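# Screw a plastic funnel onto a glass vial's neck

## Task

Turn the plastic funnel onto the neck of the glass vial in its holder until it is screwed fully down and snug. The vial must end up upright with the funnel on it. The glass must not be squeezed or pressed hard and must not fall more than a few centimetres, or the task fails.

## Robot and tools

Robot: two UR-type arms, left_arm and right_arm, each on its own carriage on one floor track along y at x = 0. left_rail carries left_arm and is always the +y one; right_rail carries right_arm. These names do not match image sides. Each arm base sits at x = 0, y = its carriage position_m, z = 0.04 m, facing +x. Each arm has a two-finger gripper (140 mm max opening) whose fingers can fold if pushed near the palm or tip-first into a surface.

Scene frame, used for all reported positions: fixed to the table, table top at z = 0, +z up, +x the way the arms face, +y to their left, y = 0 at the track middle; the table starts at x = 0.17 m. Gripper frame: fingers point along +z, close along y; a camera block sticks about 10 cm toward the gripper's +x. end_effector_position is the point between closed pads; fingertips reach about 33 mm past it at small openings.

execute_actions(actions, cameras): runs actions in order. Each action may hold rows, steps (1 to 450 control steps of 1/30 s, default 15), until, and rail commands. rows: up to 15 rows, one per control step. Each row is 18 numbers in [-1, 1], both arms always: left dx, dy, dz, rx, ry, rz, left gripper position, force_limit, speed, then the same nine for the right arm. dx to rz are an offset, not a pose, in that arm's own Hand target axes, counted from the Hand target at the start of the action (every row from that same start). 1.0 = 0.6 m or 180 degrees; rx, ry, rz form one rotation vector. Repeating an offset in a new action moves further. All-zero pose numbers re-request the current Hand target. After the rows the arm keeps heading for the last row's target. The controller clips each step to 150 mm and 16 degrees from the measured pose, so ramp offsets gradually (about 0.01 per row = 0.18 m/s). Gripper position: +1 fully open, about -0.8 pads meet, -1 closes until blocked. force_limit -1 to +1 gives roughly 14 to 58 N at slow closing; speed -1 to +1 is about 30 to 250 mm/s and faster closing squeezes much harder. For glass, close slowly with a low force_limit. To keep a gripper unchanged, resend its last three numbers (0 is a real command). Rail commands: {"left_rail": {"position_m", "speed_m_s" 0.01-1, "acceleration_factor" 0.1-1}}; left_rail range -0.8 to 1.5 m, right_rail -1.5 to 0.8 m; {"stop": true} brakes. Keep carriages at least 0.78 m apart. Drive, then an action like {"steps": n, "until": {"left_rail": {"position_status": ["!=", "moving"]}}}; let it arrive before aiming the arm at scene points. until reads only rail fields, with comparisons =, !=, <, <=, >, >=, or {"all"/"any": {"status": "ended"}}. An empty actions list just reports state and images. A bad value or name refuses the whole call.

move(target, speed, blend, stop_force, zero, blocking, cameras): straight-line path for each gripper. target is one 18-number row or a list of up to 15 rows, each an offset from the Hand targets at the move's start (not from the previous target), same layout and scale as rows. speed in m/s, 0.002 to 0.5 (default 0.25), one or one per target. blend in m rounds corners in a list. stop_force 4 to 80 N ends an arm's path when its wrist sensor feels that much push against the travel; unreliable for turning grippers and for loose things; omit it when backing off a contact. zero (default true) re-zeros before the move. blocking=false returns early; then call wait or stop before further rows or moves. Paths are capped at 10 s. Result adds a move: line (done, off_target, moving, held, fault) and limits (paced, held).

wait(seconds 0 to 10): lets time pass holding commands. stop(): brakes a running move. zoom_image(camera, region [x0, y0, x1, y1] in pixels, max 504x504): closer look from cam_high, cam_low, cam_close (504x504), cam_left_wrist or cam_right_wrist (672x504). zero_wrist_force(arm): re-zeros that arm's force sensor. read_manual(section): licence texts only. finished_scene(scene): ends the scene; the funnel must stay screwed on with the vial upright without the robot.

Result lines: end_effector_position (m), end_effector_quat_wxyz, velocities in the scene frame; Hand target (what next offsets count from); Tool commands; object_status (0 moving, 1 blocked opening, 2 blocked closing = gripping, 3 reached position or pads met); position_measured in counts (3 open, 75 = 100 mm, 139 = 60 mm, 200 = 20 mm, 230 pads met); Joint positions/velocities per arm (rail m, then six joints rad); Joint torques; Wrist force/torque in gripper axes plus the peak since last shown; Motor temperatures; rail position_m, position_status (moving, done, contact_stop, time_out, stopped, stopped_with_arm, stopped_for_other_arm, stopped_for_other_carriage), position_answer (taken/not_taken).

Avoid: squeezing or pressing the vial hard, dropping anything or letting it fall off the table, over-twisting the wrist when turning the funnel (rotate in small steps, regrip as needed), outside force near 150 N or joint torque over limits (elbow 136, wrists 49.1 N m) which stop an arm for 10 s, arms touching each other, and long stretched holds that overheat motors (MOTOR HOT at 70 °C, brake stop at 85 °C).

Each tool is called after ">>>" by a JSON object that holds its "op" and its "data".

## Session

>>> {"op": "execute_actions", "data": {"actions": []}}

Scene clock: 0.00 s.
left_arm: end_effector_position=(+0.3563, +0.4786, +0.5790) position_measured=3 object_status=3 end_effector_quat_wxyz=(+0.000, +0.000, +1.000, +0.000) | right_arm: end_effector_position=(+0.3563, -0.3214, +0.5790) position_measured=3 object_status=3 end_effector_quat_wxyz=(+0.000, +0.000, +1.000, +0.000)
Joint positions: left_arm=[0.4 -0.28 -2.157 1.821 -1.235 -1.571 -0.281] | right_arm=[-0.4 -0.28 -2.157 1.821 -1.235 -1.571 -0.281]
Joint velocities: within noise
Joint torques (N m): no reading
Motor temperatures (°C): left_arm=[32 34 36 36 38 37] | right_arm=[33 30 35 39 36 39]
Wrist force (N): no reading
Wrist torque (N m): no reading
Wrist force, peak (N): no reading
Hand target: left_arm +0.3563, +0.4786, +0.5790; +0.000, +0.000, +1.000, +0.000 | right_arm +0.3563, -0.3214, +0.5790; +0.000, +0.000, +1.000, +0.000
Tool commands: left_gripper/position=+1.0 left_gripper/force_limit=+1.0 left_gripper/speed=+1.0 right_gripper/position=+1.0 right_gripper/force_limit=+1.0 right_gripper/speed=+1.0
left_rail: position_m=0.400 position_status=done
right_rail: position_m=-0.400 position_status=done

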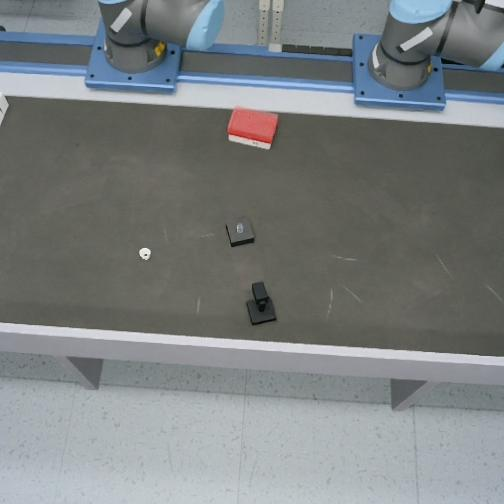

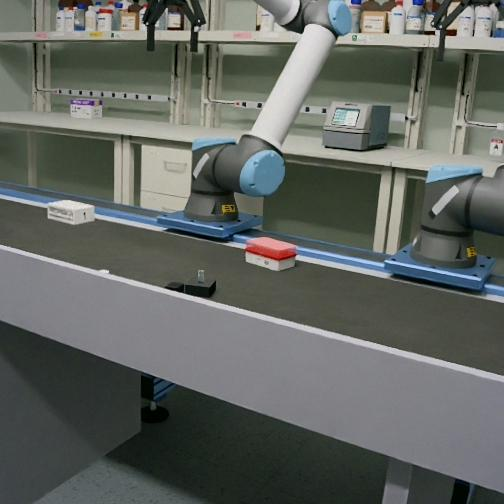

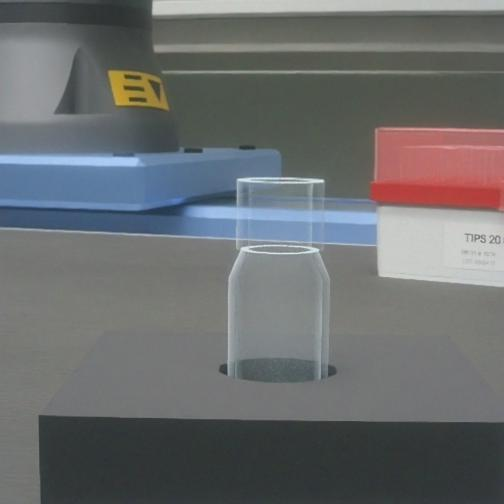

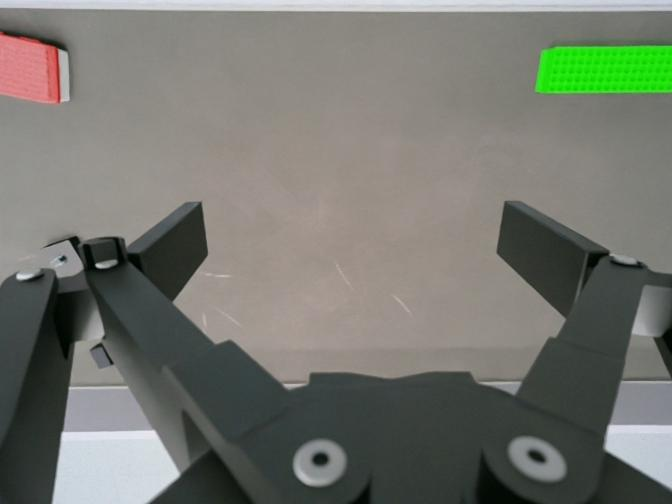

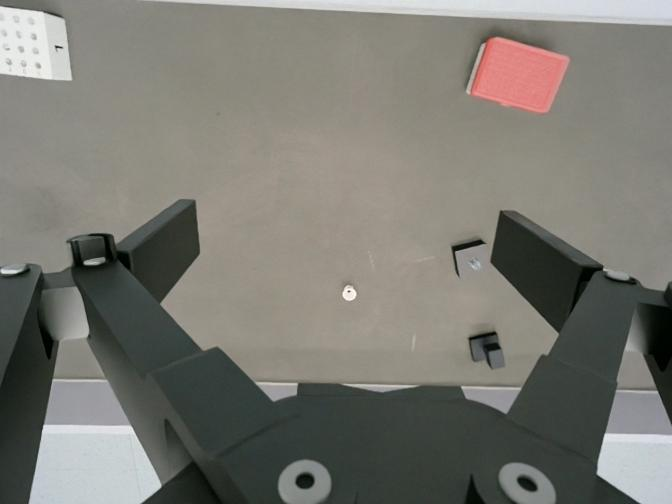

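>>> {"op": "zoom_image", "data": {"camera": "cam_right_wrist", "region": [310, 220, 510, 370]}}

>>> {"op": "zoom_image", "data": {"camera": "cam_high", "region": [120, 200, 280, 330]}}

>>> {"op": "zoom_image", "data": {"camera": "cam_low", "region": [60, 240, 240, 320]}}

Scaled by 2.520 from the camera's 672x504 image, which has a finer 960x720 frame.

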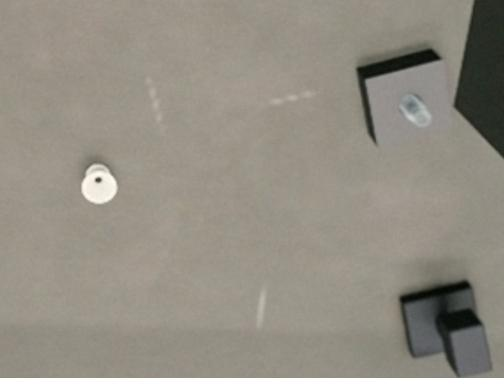

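Scaled by 3.150 from the camera's 504x504 image, which has a finer 720x720 frame.

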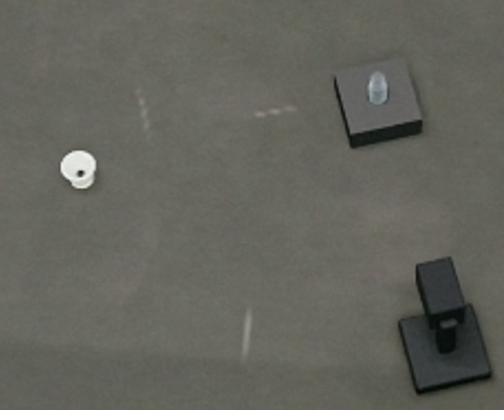

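Scaled by 2.800 from the camera's 504x504 image, which has a finer 720x720 frame.

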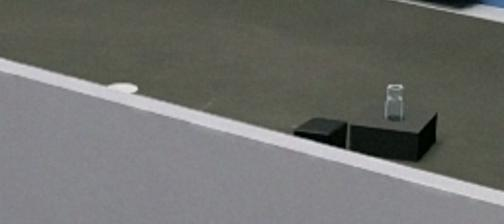

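>>> {"op": "move", "data": {"target": [0,0,0,0,0,0,1,1,1,-0.333,0.0,0.5,0,0,0,1,-1,-1], "cameras": ["cam_high","cam_right_wrist","cam_low","cam_close"]}}

Scene clock: 5.17 s.
left_arm: end_effector_position=(+0.3563, +0.4786, +0.5790) position_measured=3 object_status=3 end_effector_quat_wxyz=(+0.000, +0.000, +1.000, +0.000) | right_arm: end_effector_position=(+0.5561, -0.3214, +0.2790) position_measured=3 object_status=3 end_effector_quat_wxyz=(+0.000, +0.000, +1.000, +0.000)
Joint positions: left_arm=[0.4 -0.28 -2.157 1.821 -1.235 -1.571 -0.28] | right_arm=[-0.4 -0.175 -1.769 2.13 -1.932 -1.571 -0.175]
Joint torques (N m): left_arm=[0.57 3.19 -42.12 -4.04 -0.51 -0.51] | right_arm=[8.99 -18.04 -50.9 -7.6 -2.96 2.93]
Wrist force (N): left_arm=[0.1 0.0 0.3] | right_arm=[-0.2 -0.5 0.4]
Wrist torque (N m): left_arm=[0.01 -0.03 0.00] | right_arm=[-0.15 0.03 0.03]
Wrist force, peak (N): left_arm=[0.6 -0.6 0.1] | right_arm=[2.0 -0.4 -2.6]
Hand target: left_arm +0.3563, +0.4786, +0.5790; +0.000, +0.000, +1.000, +0.000 | right_arm +0.5562, -0.3214, +0.2790; +0.000, +0.000, +1.000, +0.000
Off the commanded pose: left_arm 0.000 m, 0 deg | right_arm 0.000 m, 0 deg.
left_rail: position_m=0.400 position_status=done
right_rail: position_m=-0.400 position_status=done
move: done
Images, in order: cam_high, cam_low, cam_close, cam_right_wrist.

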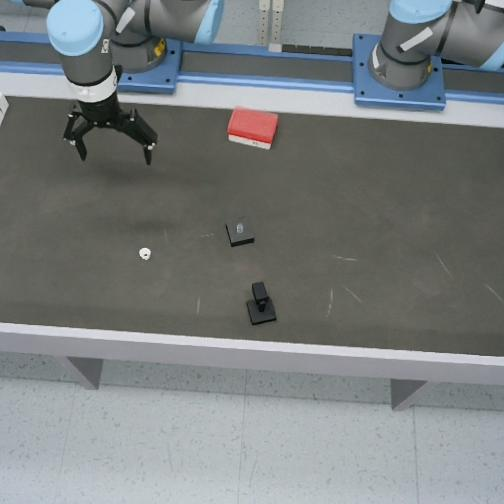

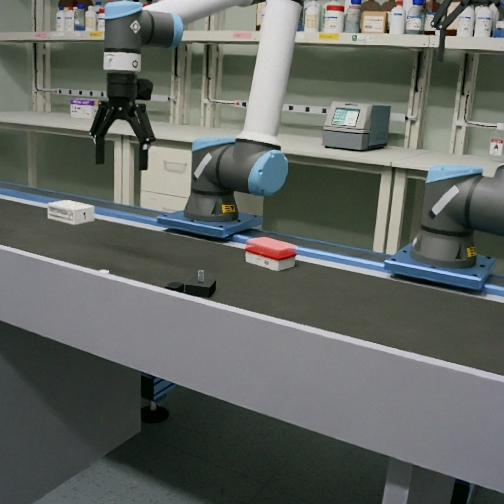

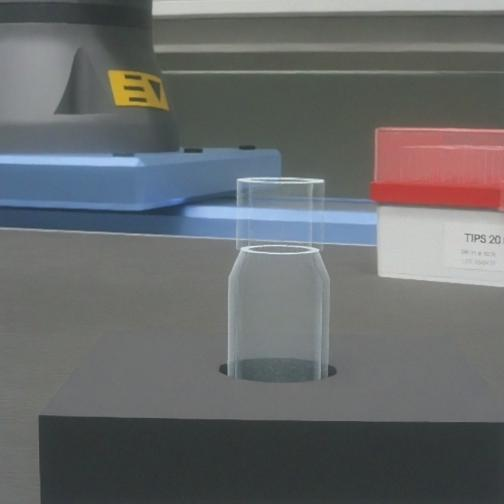

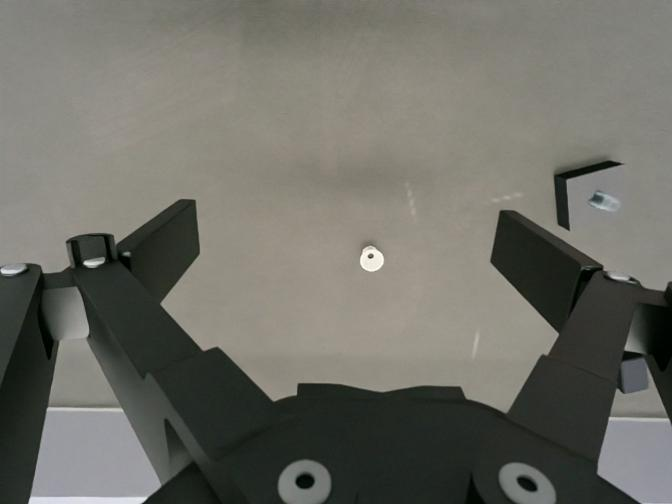

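>>> {"op": "move", "data": {"target": [0,0,0,0,0,0,1,1,1,-0.2,0.085,0.12,0,0,0,1,-1,-1], "cameras": ["cam_high","cam_right_wrist","cam_low"]}}

Scene clock: 7.33 s.
left_arm: end_effector_position=(+0.3563, +0.4786, +0.5790) position_measured=3 object_status=3 end_effector_quat_wxyz=(+0.000, +0.000, +1.000, +0.000) | right_arm: end_effector_position=(+0.6761, -0.2705, +0.2071) position_measured=3 object_status=3 end_effector_quat_wxyz=(+0.000, +0.000, +1.000, +0.000)
Joint positions: left_arm=[0.4 -0.28 -2.157 1.821 -1.235 -1.571 -0.281] | right_arm=[-0.4 -0.066 -1.489 2.009 -2.09 -1.571 -0.066]
Joint torques (N m): left_arm=[1.44 4.78 -41.18 -3.84 -0.61 -0.76] | right_arm=[6.5 -45.21 -48.79 -7.82 -2.84 3.56]
Wrist force (N): left_arm=[-0.2 -0.1 -0.1] | right_arm=[-0.4 0.1 0.3]
Wrist torque (N m): left_arm=[-0.02 0.04 -0.01] | right_arm=[-0.02 0.09 0.03]
Wrist force, peak (N): left_arm=[0.8 0.4 0.4] | right_arm=[-1.9 0.9 1.6]
Hand target: left_arm +0.3563, +0.4786, +0.5790; +0.000, +0.000, +1.000, +0.000 | right_arm +0.6762, -0.2704, +0.2070; +0.000, +0.000, +1.000, +0.000
Off the commanded pose: left_arm 0.000 m, 0 deg | right_arm 0.000 m, 0 deg.
left_rail: position_m=0.400 position_status=done
right_rail: position_m=-0.400 position_status=done
move: done
Images, in order: cam_high, cam_low, cam_right_wrist.

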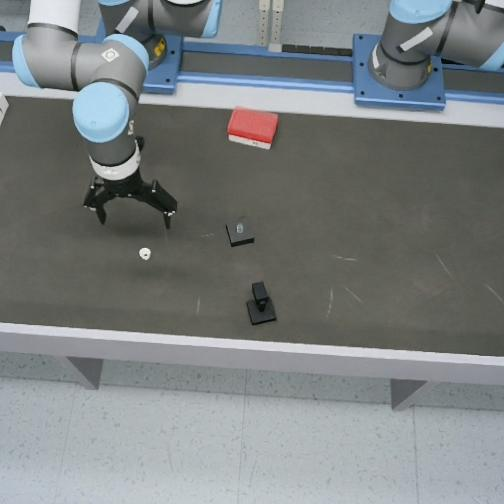

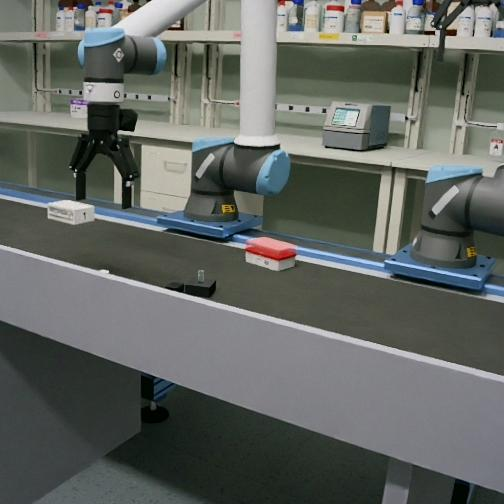

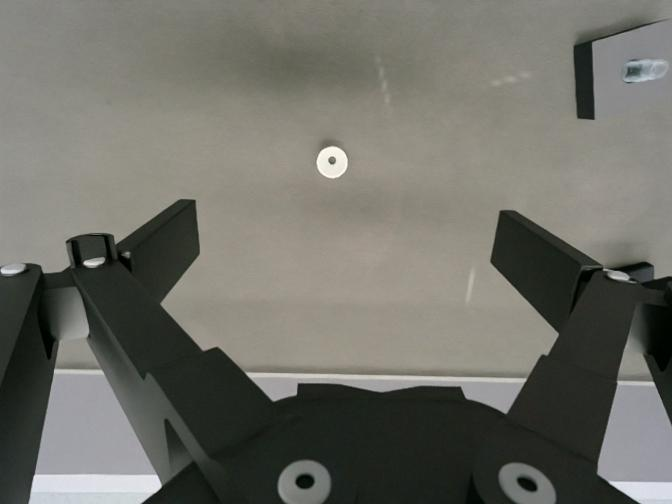

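>>> {"op": "move", "data": {"target": [0,0,0,0,0,0,1,1,1,0,-0.02,0.13,0,0,0,1,-1,-1], "cameras": ["cam_high","cam_right_wrist","cam_low"]}}

>>> {"op": "zoom_image", "data": {"camera": "cam_right_wrist", "region": [190, 20, 510, 240]}}

>>> {"op": "zoom_image", "data": {"camera": "cam_low", "region": [60, 200, 160, 300]}}

Scene clock: 9.60 s.
left_arm: end_effector_position=(+0.3563, +0.4786, +0.5790) position_measured=3 object_status=3 end_effector_quat_wxyz=(+0.000, +0.000, +1.000, +0.000) | right_arm: end_effector_position=(+0.6762, -0.2825, +0.1291) position_measured=3 object_status=3 end_effector_quat_wxyz=(+0.000, +0.000, +1.000, +0.000)
Joint positions: left_arm=[0.4 -0.28 -2.157 1.821 -1.235 -1.571 -0.281] | right_arm=[-0.4 -0.084 -1.412 2.085 -2.243 -1.571 -0.084]
Joint torques (N m): left_arm=[0.09 6.56 -40.12 -3.5 -0.32 -0.81] | right_arm=[-12.69 -47.81 -30.61 -8.03 2.46 -3.29]
Wrist force (N): left_arm=[-0.1 -0.3 0.5] | right_arm=[-0.1 -0.3 0.3]
Wrist torque (N m): left_arm=[-0.08 0.01 0.00] | right_arm=[-0.12 0.02 0.01]
Wrist force, peak (N): left_arm=[-0.1 -0.5 0.6] | right_arm=[-0.3 -0.3 2.6]
Hand target: left_arm +0.3563, +0.4786, +0.5790; +0.000, +0.000, +1.000, +0.000 | right_arm +0.6762, -0.2824, +0.1290; +0.000, +0.000, +1.000, +0.000
Off the commanded pose: left_arm 0.000 m, 0 deg | right_arm 0.000 m, 0 deg.
left_rail: position_m=0.400 position_status=done
right_rail: position_m=-0.400 position_status=done
move: done
Images, in order: cam_high, cam_low, cam_right_wrist.

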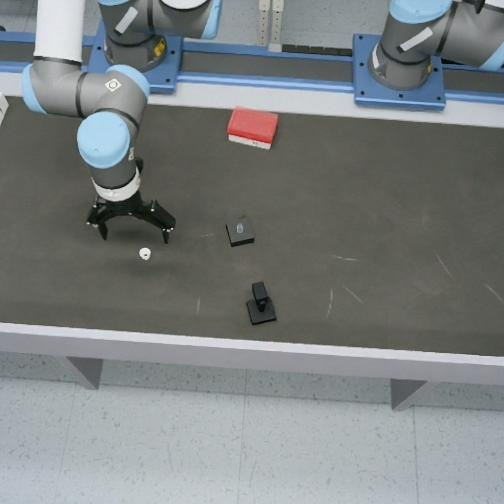

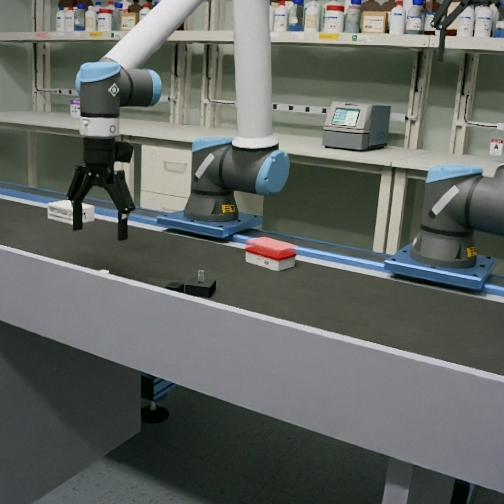

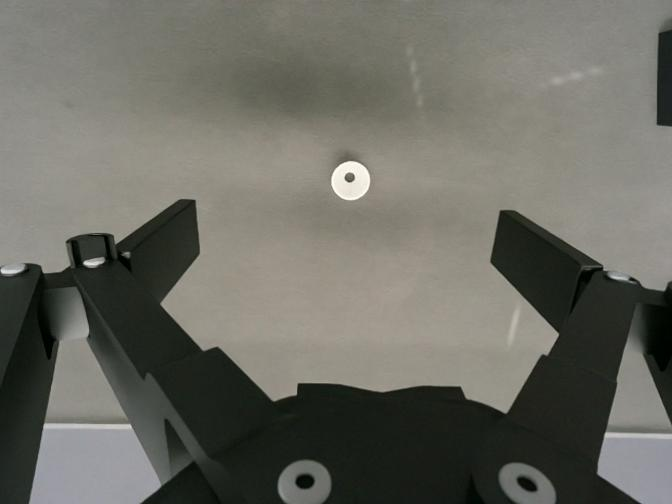

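Scaled by 1.575 from the camera's 672x504 image, which has a finer 960x720 frame.

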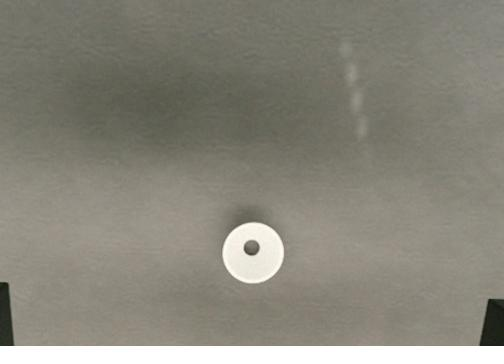

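Scaled by 5.040 from the camera's 504x504 image, which has a finer 720x720 frame.

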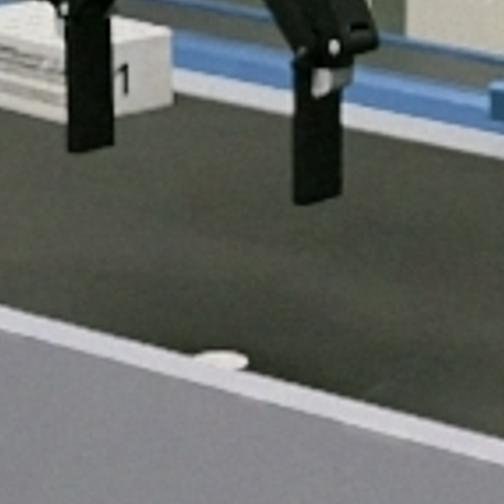

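>>> {"op": "move", "data": {"target": [0,0,0,0,0,0,1,1,1,0,-0.1,0,0,0,0,-1,-1,-1], "cameras": []}}

>>> {"op": "move", "data": {"target": [0,0,0,0,0,0,1,1,1,0,0,0.10,0,0,0,-1,-1,-1], "speed": 0.05, "cameras": ["cam_right_wrist","cam_low"]}}

>>> {"op": "move", "data": {"target": [0,0,0,0,0,0,1,1,1,0,0,0.1,0,0,0,-1,-1,-1], "speed": 0.01, "stop_force": 6, "cameras": ["cam_right_wrist","cam_low"]}}

Scene clock: 16.40 s.
Wrist force, peak (N): left_arm=[-0.2 -0.5 0.7] | right_arm=[0.2 -2.6 0.3]
Off the commanded pose: left_arm 0.000 m, 0 deg | right_arm 0.000 m, 0 deg.
left_rail: position_m=0.400 position_status=done
right_rail: position_m=-0.400 position_status=done
move: done

Scene clock: 18.00 s.
Wrist force, peak (N): left_arm=[0.8 -0.3 0.3] | right_arm=[0.7 -0.3 1.1]
Off the commanded pose: left_arm 0.000 m, 0 deg | right_arm 0.000 m, 0 deg.
left_rail: position_m=0.400 position_status=done
right_rail: position_m=-0.400 position_status=done
move: done
Images, in order: cam_low, cam_right_wrist.

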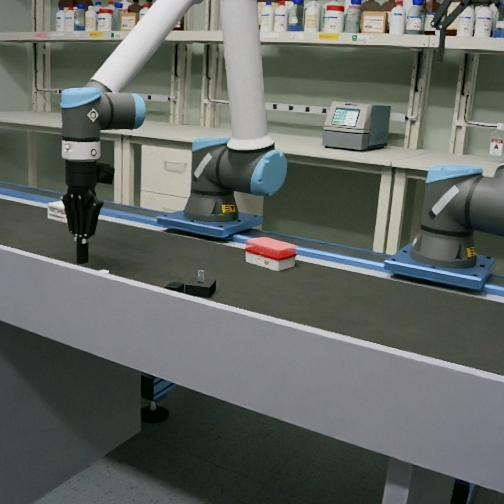

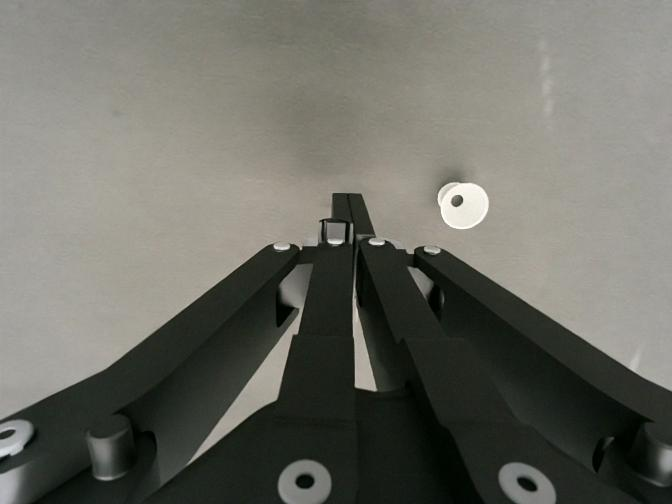

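Scene clock: 22.63 s.
left_arm: end_effector_position=(+0.3563, +0.4786, +0.5790) position_measured=3 object_status=3 end_effector_quat_wxyz=(+0.000, +0.000, +1.000, +0.000) | right_arm: end_effector_position=(+0.6762, -0.3424, +0.0352) position_measured=230 object_status=3 end_effector_quat_wxyz=(+0.000, +0.000, +1.000, +0.000)
Joint positions: left_arm=[0.4 -0.28 -2.157 1.821 -1.235 -1.571 -0.28] | right_arm=[-0.4 -0.175 -1.298 2.163 -2.436 -1.571 -0.175]
Joint torques (N m): left_arm=[1.39 11.47 -37.37 -3.65 -0.57 -0.48] | right_arm=[1.47 -77.7 -36.33 -1.17 1.98 2.13]
Wrist force (N): left_arm=[0.2 0.0 0.3] | right_arm=[-1.6 -0.7 -1.5]
Wrist torque (N m): left_arm=[0.01 -0.05 0.00] | right_arm=[-0.16 -0.06 0.02]
Wrist force, peak (N): left_arm=[0.0 -0.6 0.8] | right_arm=[11.7 0.5 -26.8]
Hand target: left_arm +0.3563, +0.4786, +0.5790; +0.000, +0.000, +1.000, +0.000 | right_arm +0.6762, -0.3424, +0.0352; +0.000, +0.000, +1.000, +0.000 (not the last commanded pose)
Off the commanded pose: left_arm 0.000 m, 0 deg | right_arm 0.026 m, 0 deg.
left_rail: position_m=0.400 position_status=done
right_rail: position_m=-0.400 position_status=done
move: contact (right_arm)
Images, in order: cam_low, cam_right_wrist.

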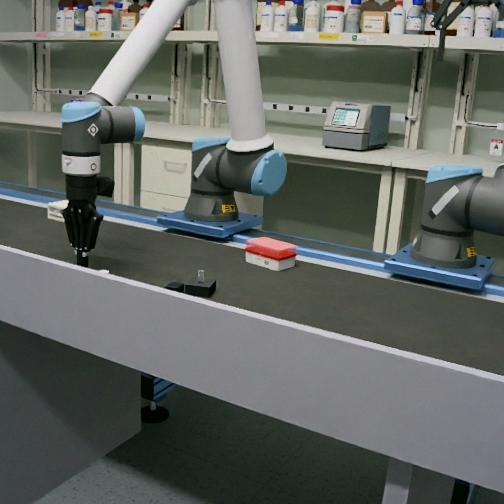

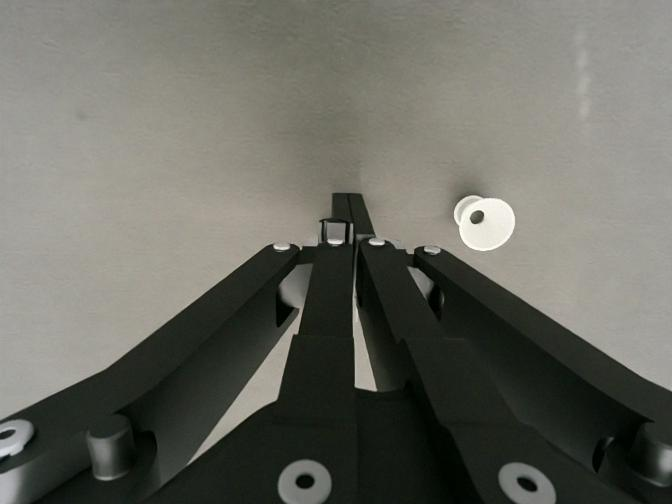

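>>> {"op": "move", "data": {"target": [[0,0,0,0,0,0,1,1,1,0,0,-0.1,0,0,0,0,-1,-1],[0,0,0,0,0,0,1,1,1,0.005,0.102,-0.1,0,0,0,0,-1,-1]], "cameras": ["cam_right_wrist"]}}

>>> {"op": "zoom_image", "data": {"camera": "cam_right_wrist", "region": [220, 120, 480, 300]}}

Scene clock: 27.13 s.
left_arm: end_effector_position=(+0.3563, +0.4786, +0.5790) position_measured=3 object_status=3 end_effector_quat_wxyz=(+0.000, +0.000, +1.000, +0.000) | right_arm: end_effector_position=(+0.6732, -0.2812, +0.0952) position_measured=129 object_status=0 end_effector_quat_wxyz=(+0.000, +0.000, +1.000, +0.000)
Joint positions: left_arm=[0.4 -0.28 -2.157 1.821 -1.235 -1.571 -0.281] | right_arm=[-0.4 -0.083 -1.374 2.116 -2.312 -1.571 -0.083]
Joint torques (N m): left_arm=[0.79 13.68 -37.77 -3.39 -0.34 -0.6] | right_arm=[7.49 -48.02 -40.3 -2.59 -2.67 2.92]
Wrist force (N): left_arm=[0.5 -0.2 -0.2] | right_arm=[-0.3 0.4 0.7]
Wrist torque (N m): left_arm=[-0.04 -0.10 0.00] | right_arm=[0.06 0.07 0.00]
Wrist force, peak (N): left_arm=[0.3 -0.1 0.8] | right_arm=[0.1 -0.2 3.4]
Hand target: left_arm +0.3563, +0.4786, +0.5790; +0.000, +0.000, +1.000, +0.000 | right_arm +0.6732, -0.2812, +0.0952; +0.000, +0.000, +1.000, +0.000
Off the commanded pose: left_arm 0.000 m, 0 deg | right_arm 0.000 m, 0 deg.
left_rail: position_m=0.400 position_status=done
right_rail: position_m=-0.400 position_status=done
move: done
Images, in order: cam_right_wrist.

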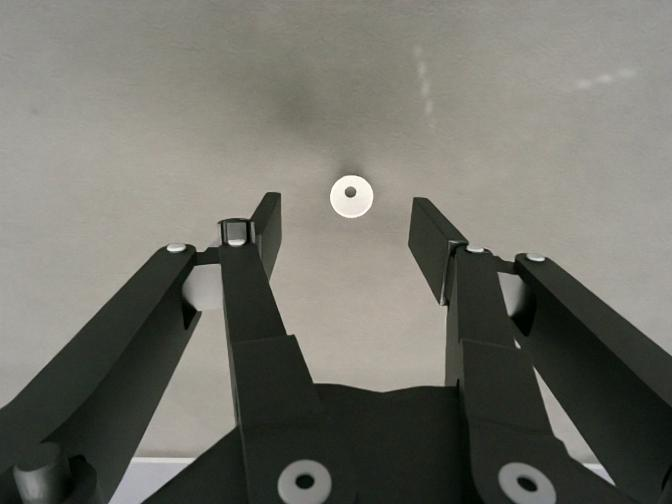

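Scaled by 1.938 from the camera's 672x504 image, which has a finer 960x720 frame.

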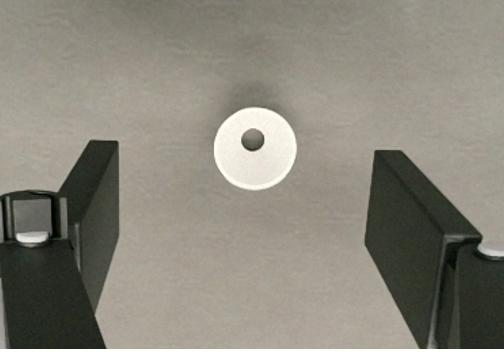

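>>> {"op": "move", "data": {"target": [0,0,0,0,0,0,1,1,1,0,0.002,0.096,0,0,0,0,-1,-1], "speed": 0.05, "cameras": ["cam_right_wrist"]}}

>>> {"op": "zoom_image", "data": {"camera": "cam_right_wrist", "region": [220, 120, 480, 300]}}

Scene clock: 29.33 s.
left_arm: end_effector_position=(+0.3563, +0.4786, +0.5790) position_measured=3 object_status=3 end_effector_quat_wxyz=(+0.000, +0.000, +1.000, +0.000) | right_arm: end_effector_position=(+0.6732, -0.2800, +0.0376) position_measured=129 object_status=3 end_effector_quat_wxyz=(+0.000, +0.000, +1.000, +0.000)
Joint positions: left_arm=[0.4 -0.28 -2.157 1.821 -1.235 -1.571 -0.281] | right_arm=[-0.4 -0.081 -1.295 2.151 -2.428 -1.571 -0.081]
Joint torques (N m): left_arm=[1.58 14.21 -37.53 -3.59 -0.53 -0.65] | right_arm=[7.83 -51.19 -25.49 -7.93 -2.64 3.1]
Wrist force (N): left_arm=[0.3 -0.1 0.1] | right_arm=[-0.1 -0.1 0.0]
Wrist torque (N m): left_arm=[-0.02 -0.07 0.00] | right_arm=[-0.07 0.00 0.02]
Wrist force, peak (N): left_arm=[-0.1 0.0 0.8] | right_arm=[0.1 -0.2 1.0]
Hand target: left_arm +0.3563, +0.4786, +0.5790; +0.000, +0.000, +1.000, +0.000 | right_arm +0.6732, -0.2800, +0.0376; +0.000, +0.000, +1.000, +0.000
Off the commanded pose: left_arm 0.000 m, 0 deg | right_arm 0.000 m, 0 deg.
left_rail: position_m=0.400 position_status=done
right_rail: position_m=-0.400 position_status=done
move: done
Images, in order: cam_right_wrist.

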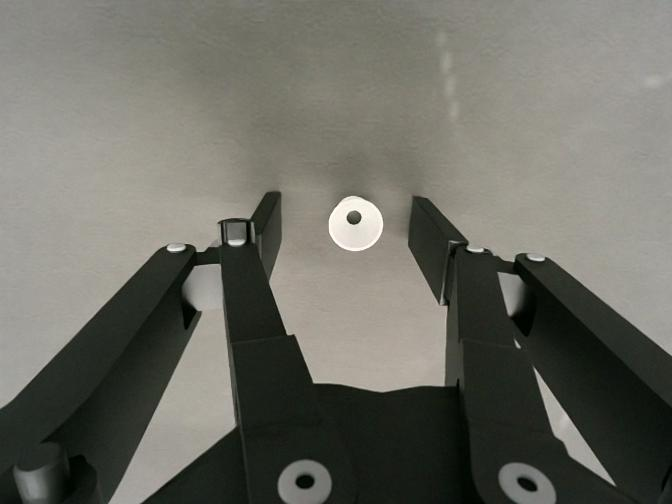

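Scaled by 1.938 from the camera's 672x504 image, which has a finer 960x720 frame.

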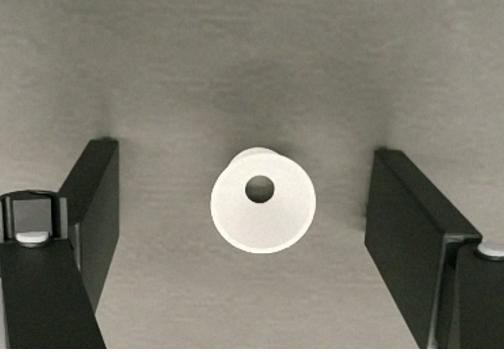

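>>> {"op": "move", "data": {"target": [0,0,0,0,0,0,1,1,1,0,0.0072,0,0,0,0,0,-1,-1], "speed": 0.02, "cameras": ["cam_right_wrist"]}}

>>> {"op": "move", "data": {"target": [0,0,0,0,0,0,1,1,1,0,0,0,0,0,0,-1,-1,-1], "cameras": ["cam_right_wrist"]}}

>>> {"op": "zoom_image", "data": {"camera": "cam_right_wrist", "region": [220, 120, 480, 300]}}

Scene clock: 30.83 s.
Wrist force, peak (N): left_arm=[0.1 -0.2 0.9] | right_arm=[0.2 -0.8 0.0]
Off the commanded pose: left_arm 0.000 m, 0 deg | right_arm 0.000 m, 0 deg.
left_rail: position_m=0.400 position_status=done
right_rail: position_m=-0.400 position_status=done
move: done
Images, in order: cam_right_wrist.

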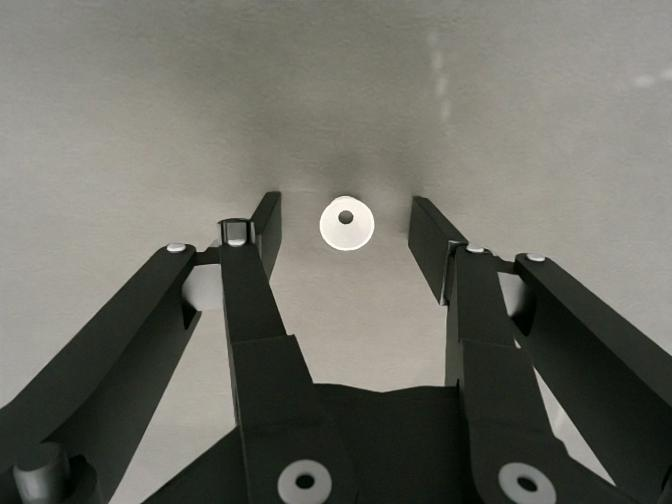

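Scene clock: 32.43 s.
left_arm: end_effector_position=(+0.3563, +0.4786, +0.5790) position_measured=3 object_status=3 end_effector_quat_wxyz=(+0.000, +0.000, +1.000, +0.000) | right_arm: end_effector_position=(+0.6732, -0.2757, +0.0376) position_measured=193 object_status=2 end_effector_quat_wxyz=(+0.000, +0.000, +1.000, +0.000)
Joint positions: left_arm=[0.4 -0.28 -2.157 1.821 -1.235 -1.571 -0.28] | right_arm=[-0.4 -0.075 -1.293 2.15 -2.427 -1.571 -0.075]
Joint torques (N m): left_arm=[1.27 13.45 -37.56 -3.84 -0.7 -0.76] | right_arm=[7.04 -52.44 -36.64 -2.58 -1.78 2.9]
Wrist force (N): left_arm=[-0.2 0.0 -0.1] | right_arm=[0.0 -0.2 -1.8]
Wrist torque (N m): left_arm=[0.01 0.04 0.00] | right_arm=[-0.08 0.02 0.03]
Wrist force, peak (N): left_arm=[0.4 -0.4 0.5] | right_arm=[0.3 0.0 -2.0]
Hand target: left_arm +0.3563, +0.4786, +0.5790; +0.000, +0.000, +1.000, +0.000 | right_arm +0.6732, -0.2757, +0.0376; +0.000, +0.000, +1.000, +0.000
Off the commanded pose: left_arm 0.000 m, 0 deg | right_arm 0.000 m, 0 deg.
left_rail: position_m=0.400 position_status=done
right_rail: position_m=-0.400 position_status=done
move: done
Images, in order: cam_right_wrist.

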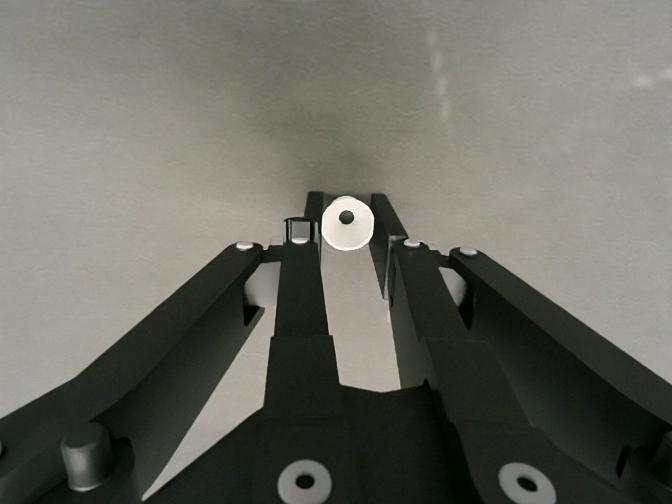

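Scaled by 1.938 from the camera's 672x504 image, which has a finer 960x720 frame.

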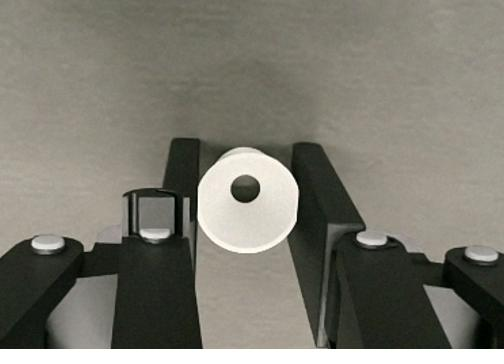

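>>> {"op": "move", "data": {"target": [0,0,0,0,0,0,1,1,1,0,0,-0.3,0,0,0,-1,-1,-1], "speed": 0.1, "cameras": ["cam_right_wrist"]}}

>>> {"op": "move", "data": {"target": [0,0,0,0,0,0,1,1,1,0.03,0.26,0,0,0,0,-1,-1,-1], "speed": 0.15}}

>>> {"op": "zoom_image", "data": {"camera": "cam_right_wrist", "region": [250, 50, 530, 250]}}

>>> {"op": "zoom_image", "data": {"camera": "cam_low", "region": [130, 200, 260, 300]}}

Scene clock: 35.77 s.
Wrist force, peak (N): left_arm=[0.2 -0.7 0.7] | right_arm=[0.3 0.0 -2.6]
Off the commanded pose: left_arm 0.000 m, 0 deg | right_arm 0.000 m, 0 deg.
left_rail: position_m=0.400 position_status=done
right_rail: position_m=-0.400 position_status=done
move: done
Images, in order: cam_right_wrist.

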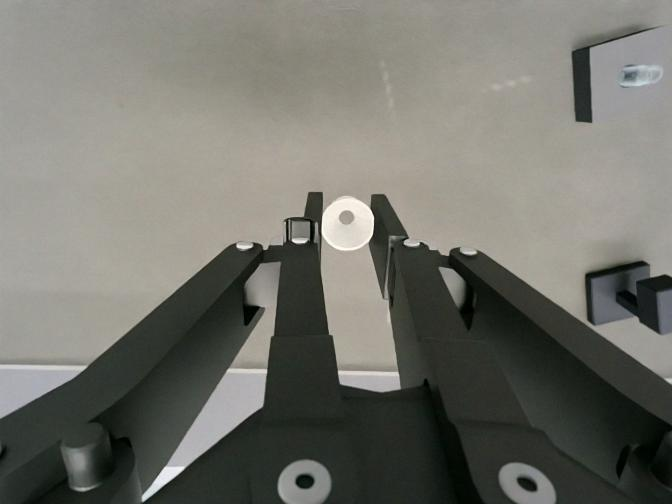

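Scene clock: 37.30 s.
left_arm: end_effector_position=(+0.3563, +0.4786, +0.5790) position_measured=3 object_status=3 end_effector_quat_wxyz=(+0.000, +0.000, +1.000, +0.000) | right_arm: end_effector_position=(+0.6552, -0.1198, +0.2176) position_measured=193 object_status=2 end_effector_quat_wxyz=(+0.000, +0.000, +1.000, +0.000)
Joint positions: left_arm=[0.4 -0.28 -2.157 1.821 -1.235 -1.571 -0.281] | right_arm=[-0.4 0.157 -1.459 1.954 -2.066 -1.571 0.157]
Joint torques (N m): left_arm=[-0.97 13.83 -38.45 -3.64 -0.37 -0.71] | right_arm=[4.65 -46.37 -48.95 -1.56 -3.33 2.94]
Wrist force (N): left_arm=[0.0 0.2 0.4] | right_arm=[-0.4 -0.2 0.7]
Wrist torque (N m): left_arm=[0.04 0.01 0.00] | right_arm=[-0.07 0.10 0.00]
Wrist force, peak (N): left_arm=[0.2 -0.1 0.7] | right_arm=[0.2 -2.4 0.9]
Hand target: left_arm +0.3563, +0.4786, +0.5790; +0.000, +0.000, +1.000, +0.000 | right_arm +0.6552, -0.1197, +0.2176; +0.000, +0.000, +1.000, +0.000
Off the commanded pose: left_arm 0.000 m, 0 deg | right_arm 0.000 m, 0 deg.
left_rail: position_m=0.400 position_status=done
right_rail: position_m=-0.400 position_status=done
move: done

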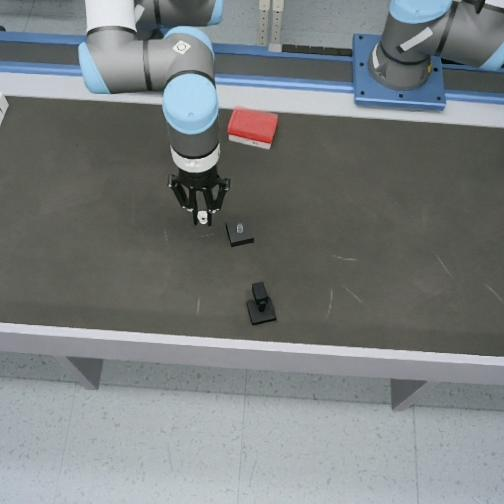

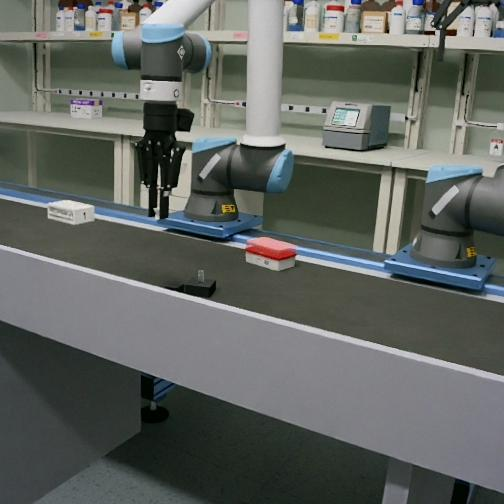

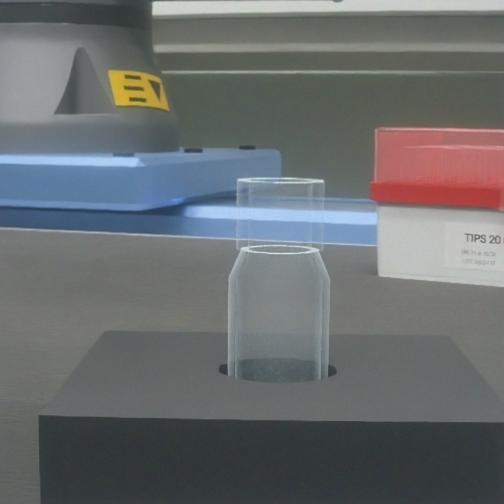

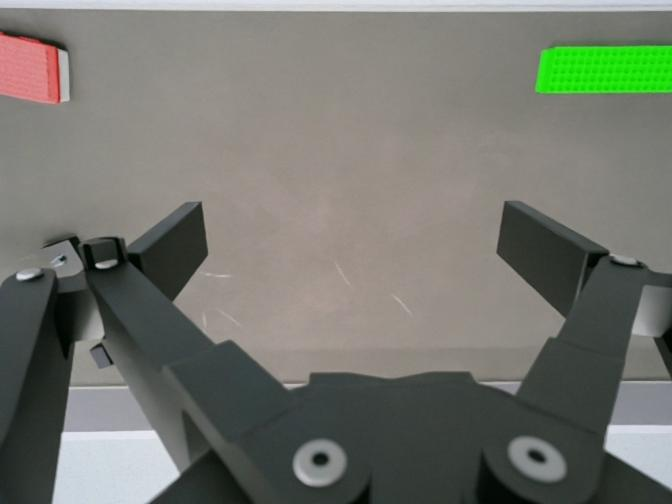

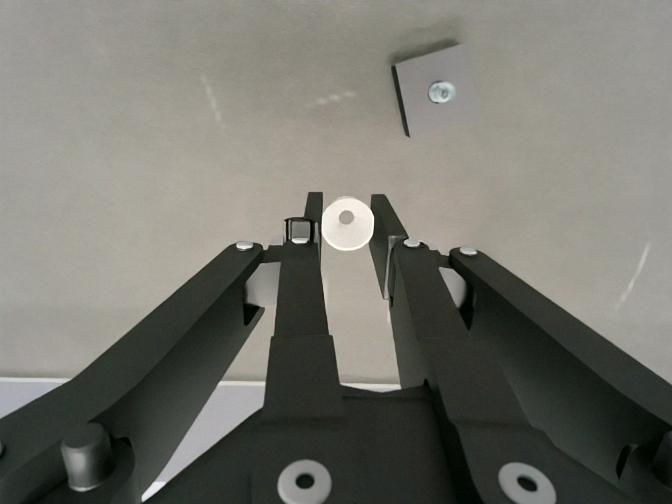

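Scaled by 1.800 from the camera's 672x504 image, which has a finer 960x720 frame.

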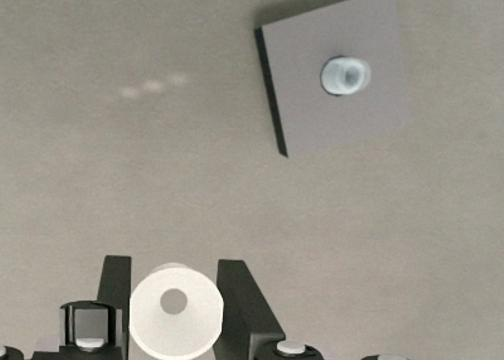

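Scaled by 3.877 from the camera's 504x504 image, which has a finer 720x720 frame.

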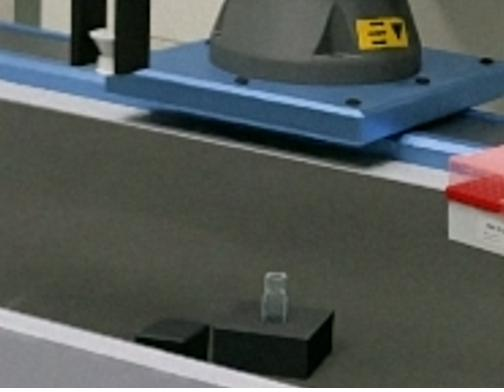

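>>> {"op": "zoom_image", "data": {"camera": "cam_right_wrist", "region": [410, 65, 480, 120]}}

Scaled by 7.200 from the camera's 672x504 image, which has a finer 960x720 frame.

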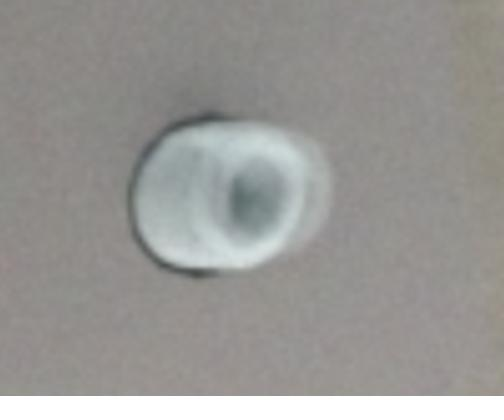

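>>> {"op": "move", "data": {"target": [0,0,0,0,0,0,1,1,1,0.097,0.122,0,0,0,0,-1,-1,-1], "speed": 0.15, "cameras": ["cam_right_wrist","cam_close","cam_low","cam_high"]}}

>>> {"op": "zoom_image", "data": {"camera": "cam_right_wrist", "region": [290, 120, 410, 260]}}

>>> {"op": "zoom_image", "data": {"camera": "cam_low", "region": [150, 200, 260, 300]}}

>>> {"op": "zoom_image", "data": {"camera": "cam_high", "region": [190, 170, 290, 270]}}

Scene clock: 40.53 s.
left_arm: end_effector_position=(+0.3563, +0.4786, +0.5790) position_measured=3 object_status=3 end_effector_quat_wxyz=(+0.000, +0.000, +1.000, +0.000) | right_arm: end_effector_position=(+0.5970, -0.0466, +0.2176) position_measured=193 object_status=2 end_effector_quat_wxyz=(+0.000, +0.000, +1.000, +0.000)
Joint positions: left_arm=[0.4 -0.28 -2.157 1.821 -1.235 -1.571 -0.281] | right_arm=[-0.4 0.281 -1.49 1.988 -2.069 -1.571 0.281]
Joint torques (N m): left_arm=[0.75 15.19 -38.6 -4.08 -0.62 -0.55] | right_arm=[7.02 -72.23 -36.14 -7.69 -2.66 2.58]
Wrist force (N): left_arm=[0.1 0.1 0.1] | right_arm=[-0.1 0.2 0.2]
Wrist torque (N m): left_arm=[0.03 -0.03 0.00] | right_arm=[0.01 0.03 0.03]
Wrist force, peak (N): left_arm=[0.3 0.2 0.8] | right_arm=[-1.5 -1.8 1.1]
Hand target: left_arm +0.3563, +0.4786, +0.5790; +0.000, +0.000, +1.000, +0.000 | right_arm +0.5970, -0.0465, +0.2176; +0.000, +0.000, +1.000, +0.000
Off the commanded pose: left_arm 0.000 m, 0 deg | right_arm 0.000 m, 0 deg.
left_rail: position_m=0.400 position_status=done
right_rail: position_m=-0.400 position_status=done
move: done
Images, in order: cam_high, cam_low, cam_close, cam_right_wrist.

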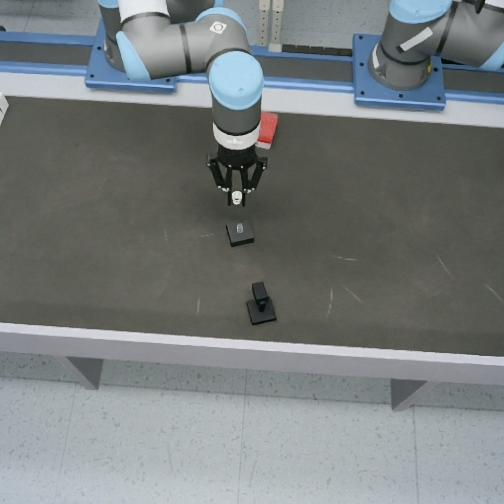

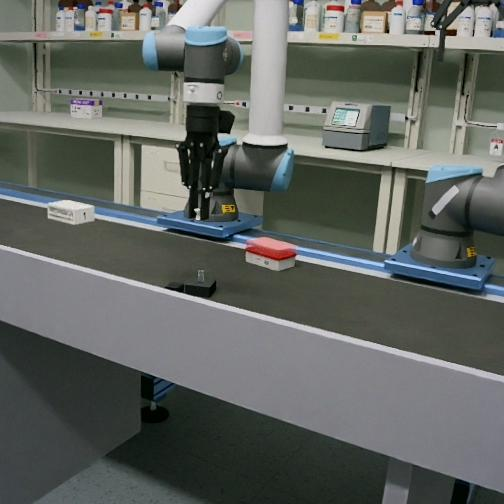

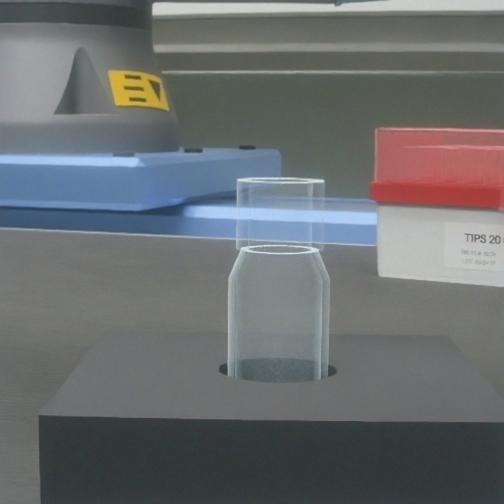

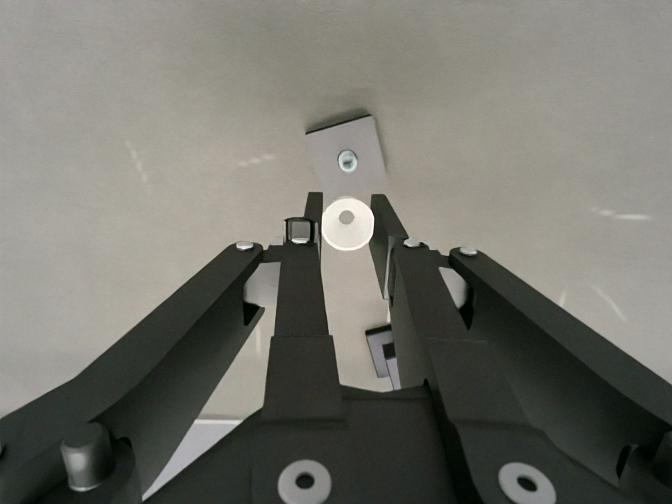

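Scaled by 3.600 from the camera's 672x504 image, which has a finer 960x720 frame.

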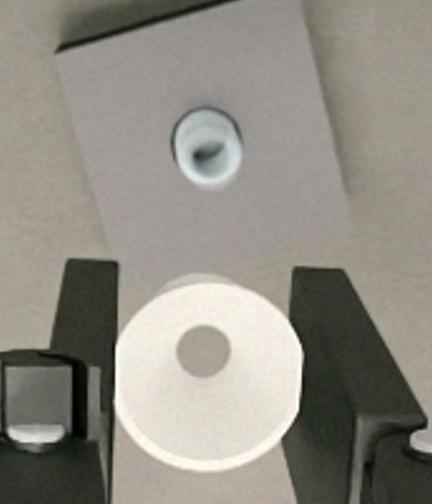

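Scaled by 4.582 from the camera's 504x504 image, which has a finer 720x720 frame.

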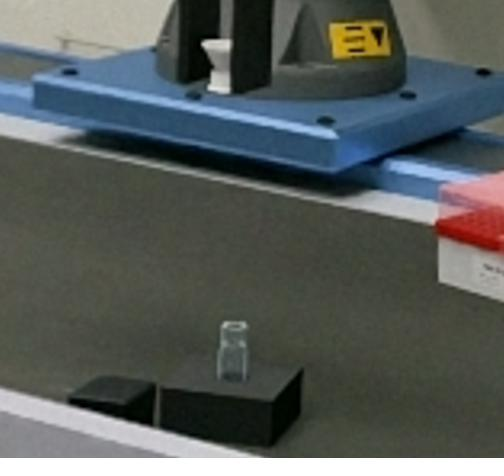

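Scaled by 5.040 from the camera's 504x504 image, which has a finer 720x720 frame.

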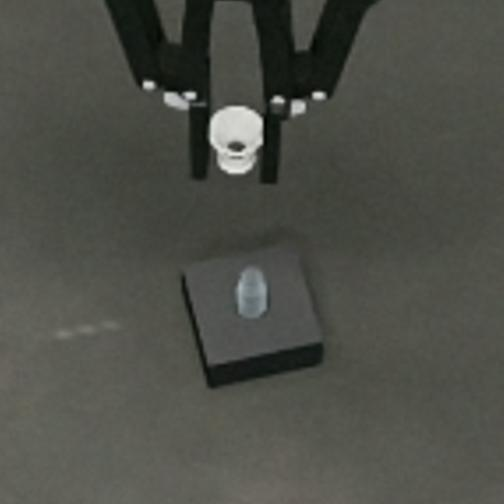

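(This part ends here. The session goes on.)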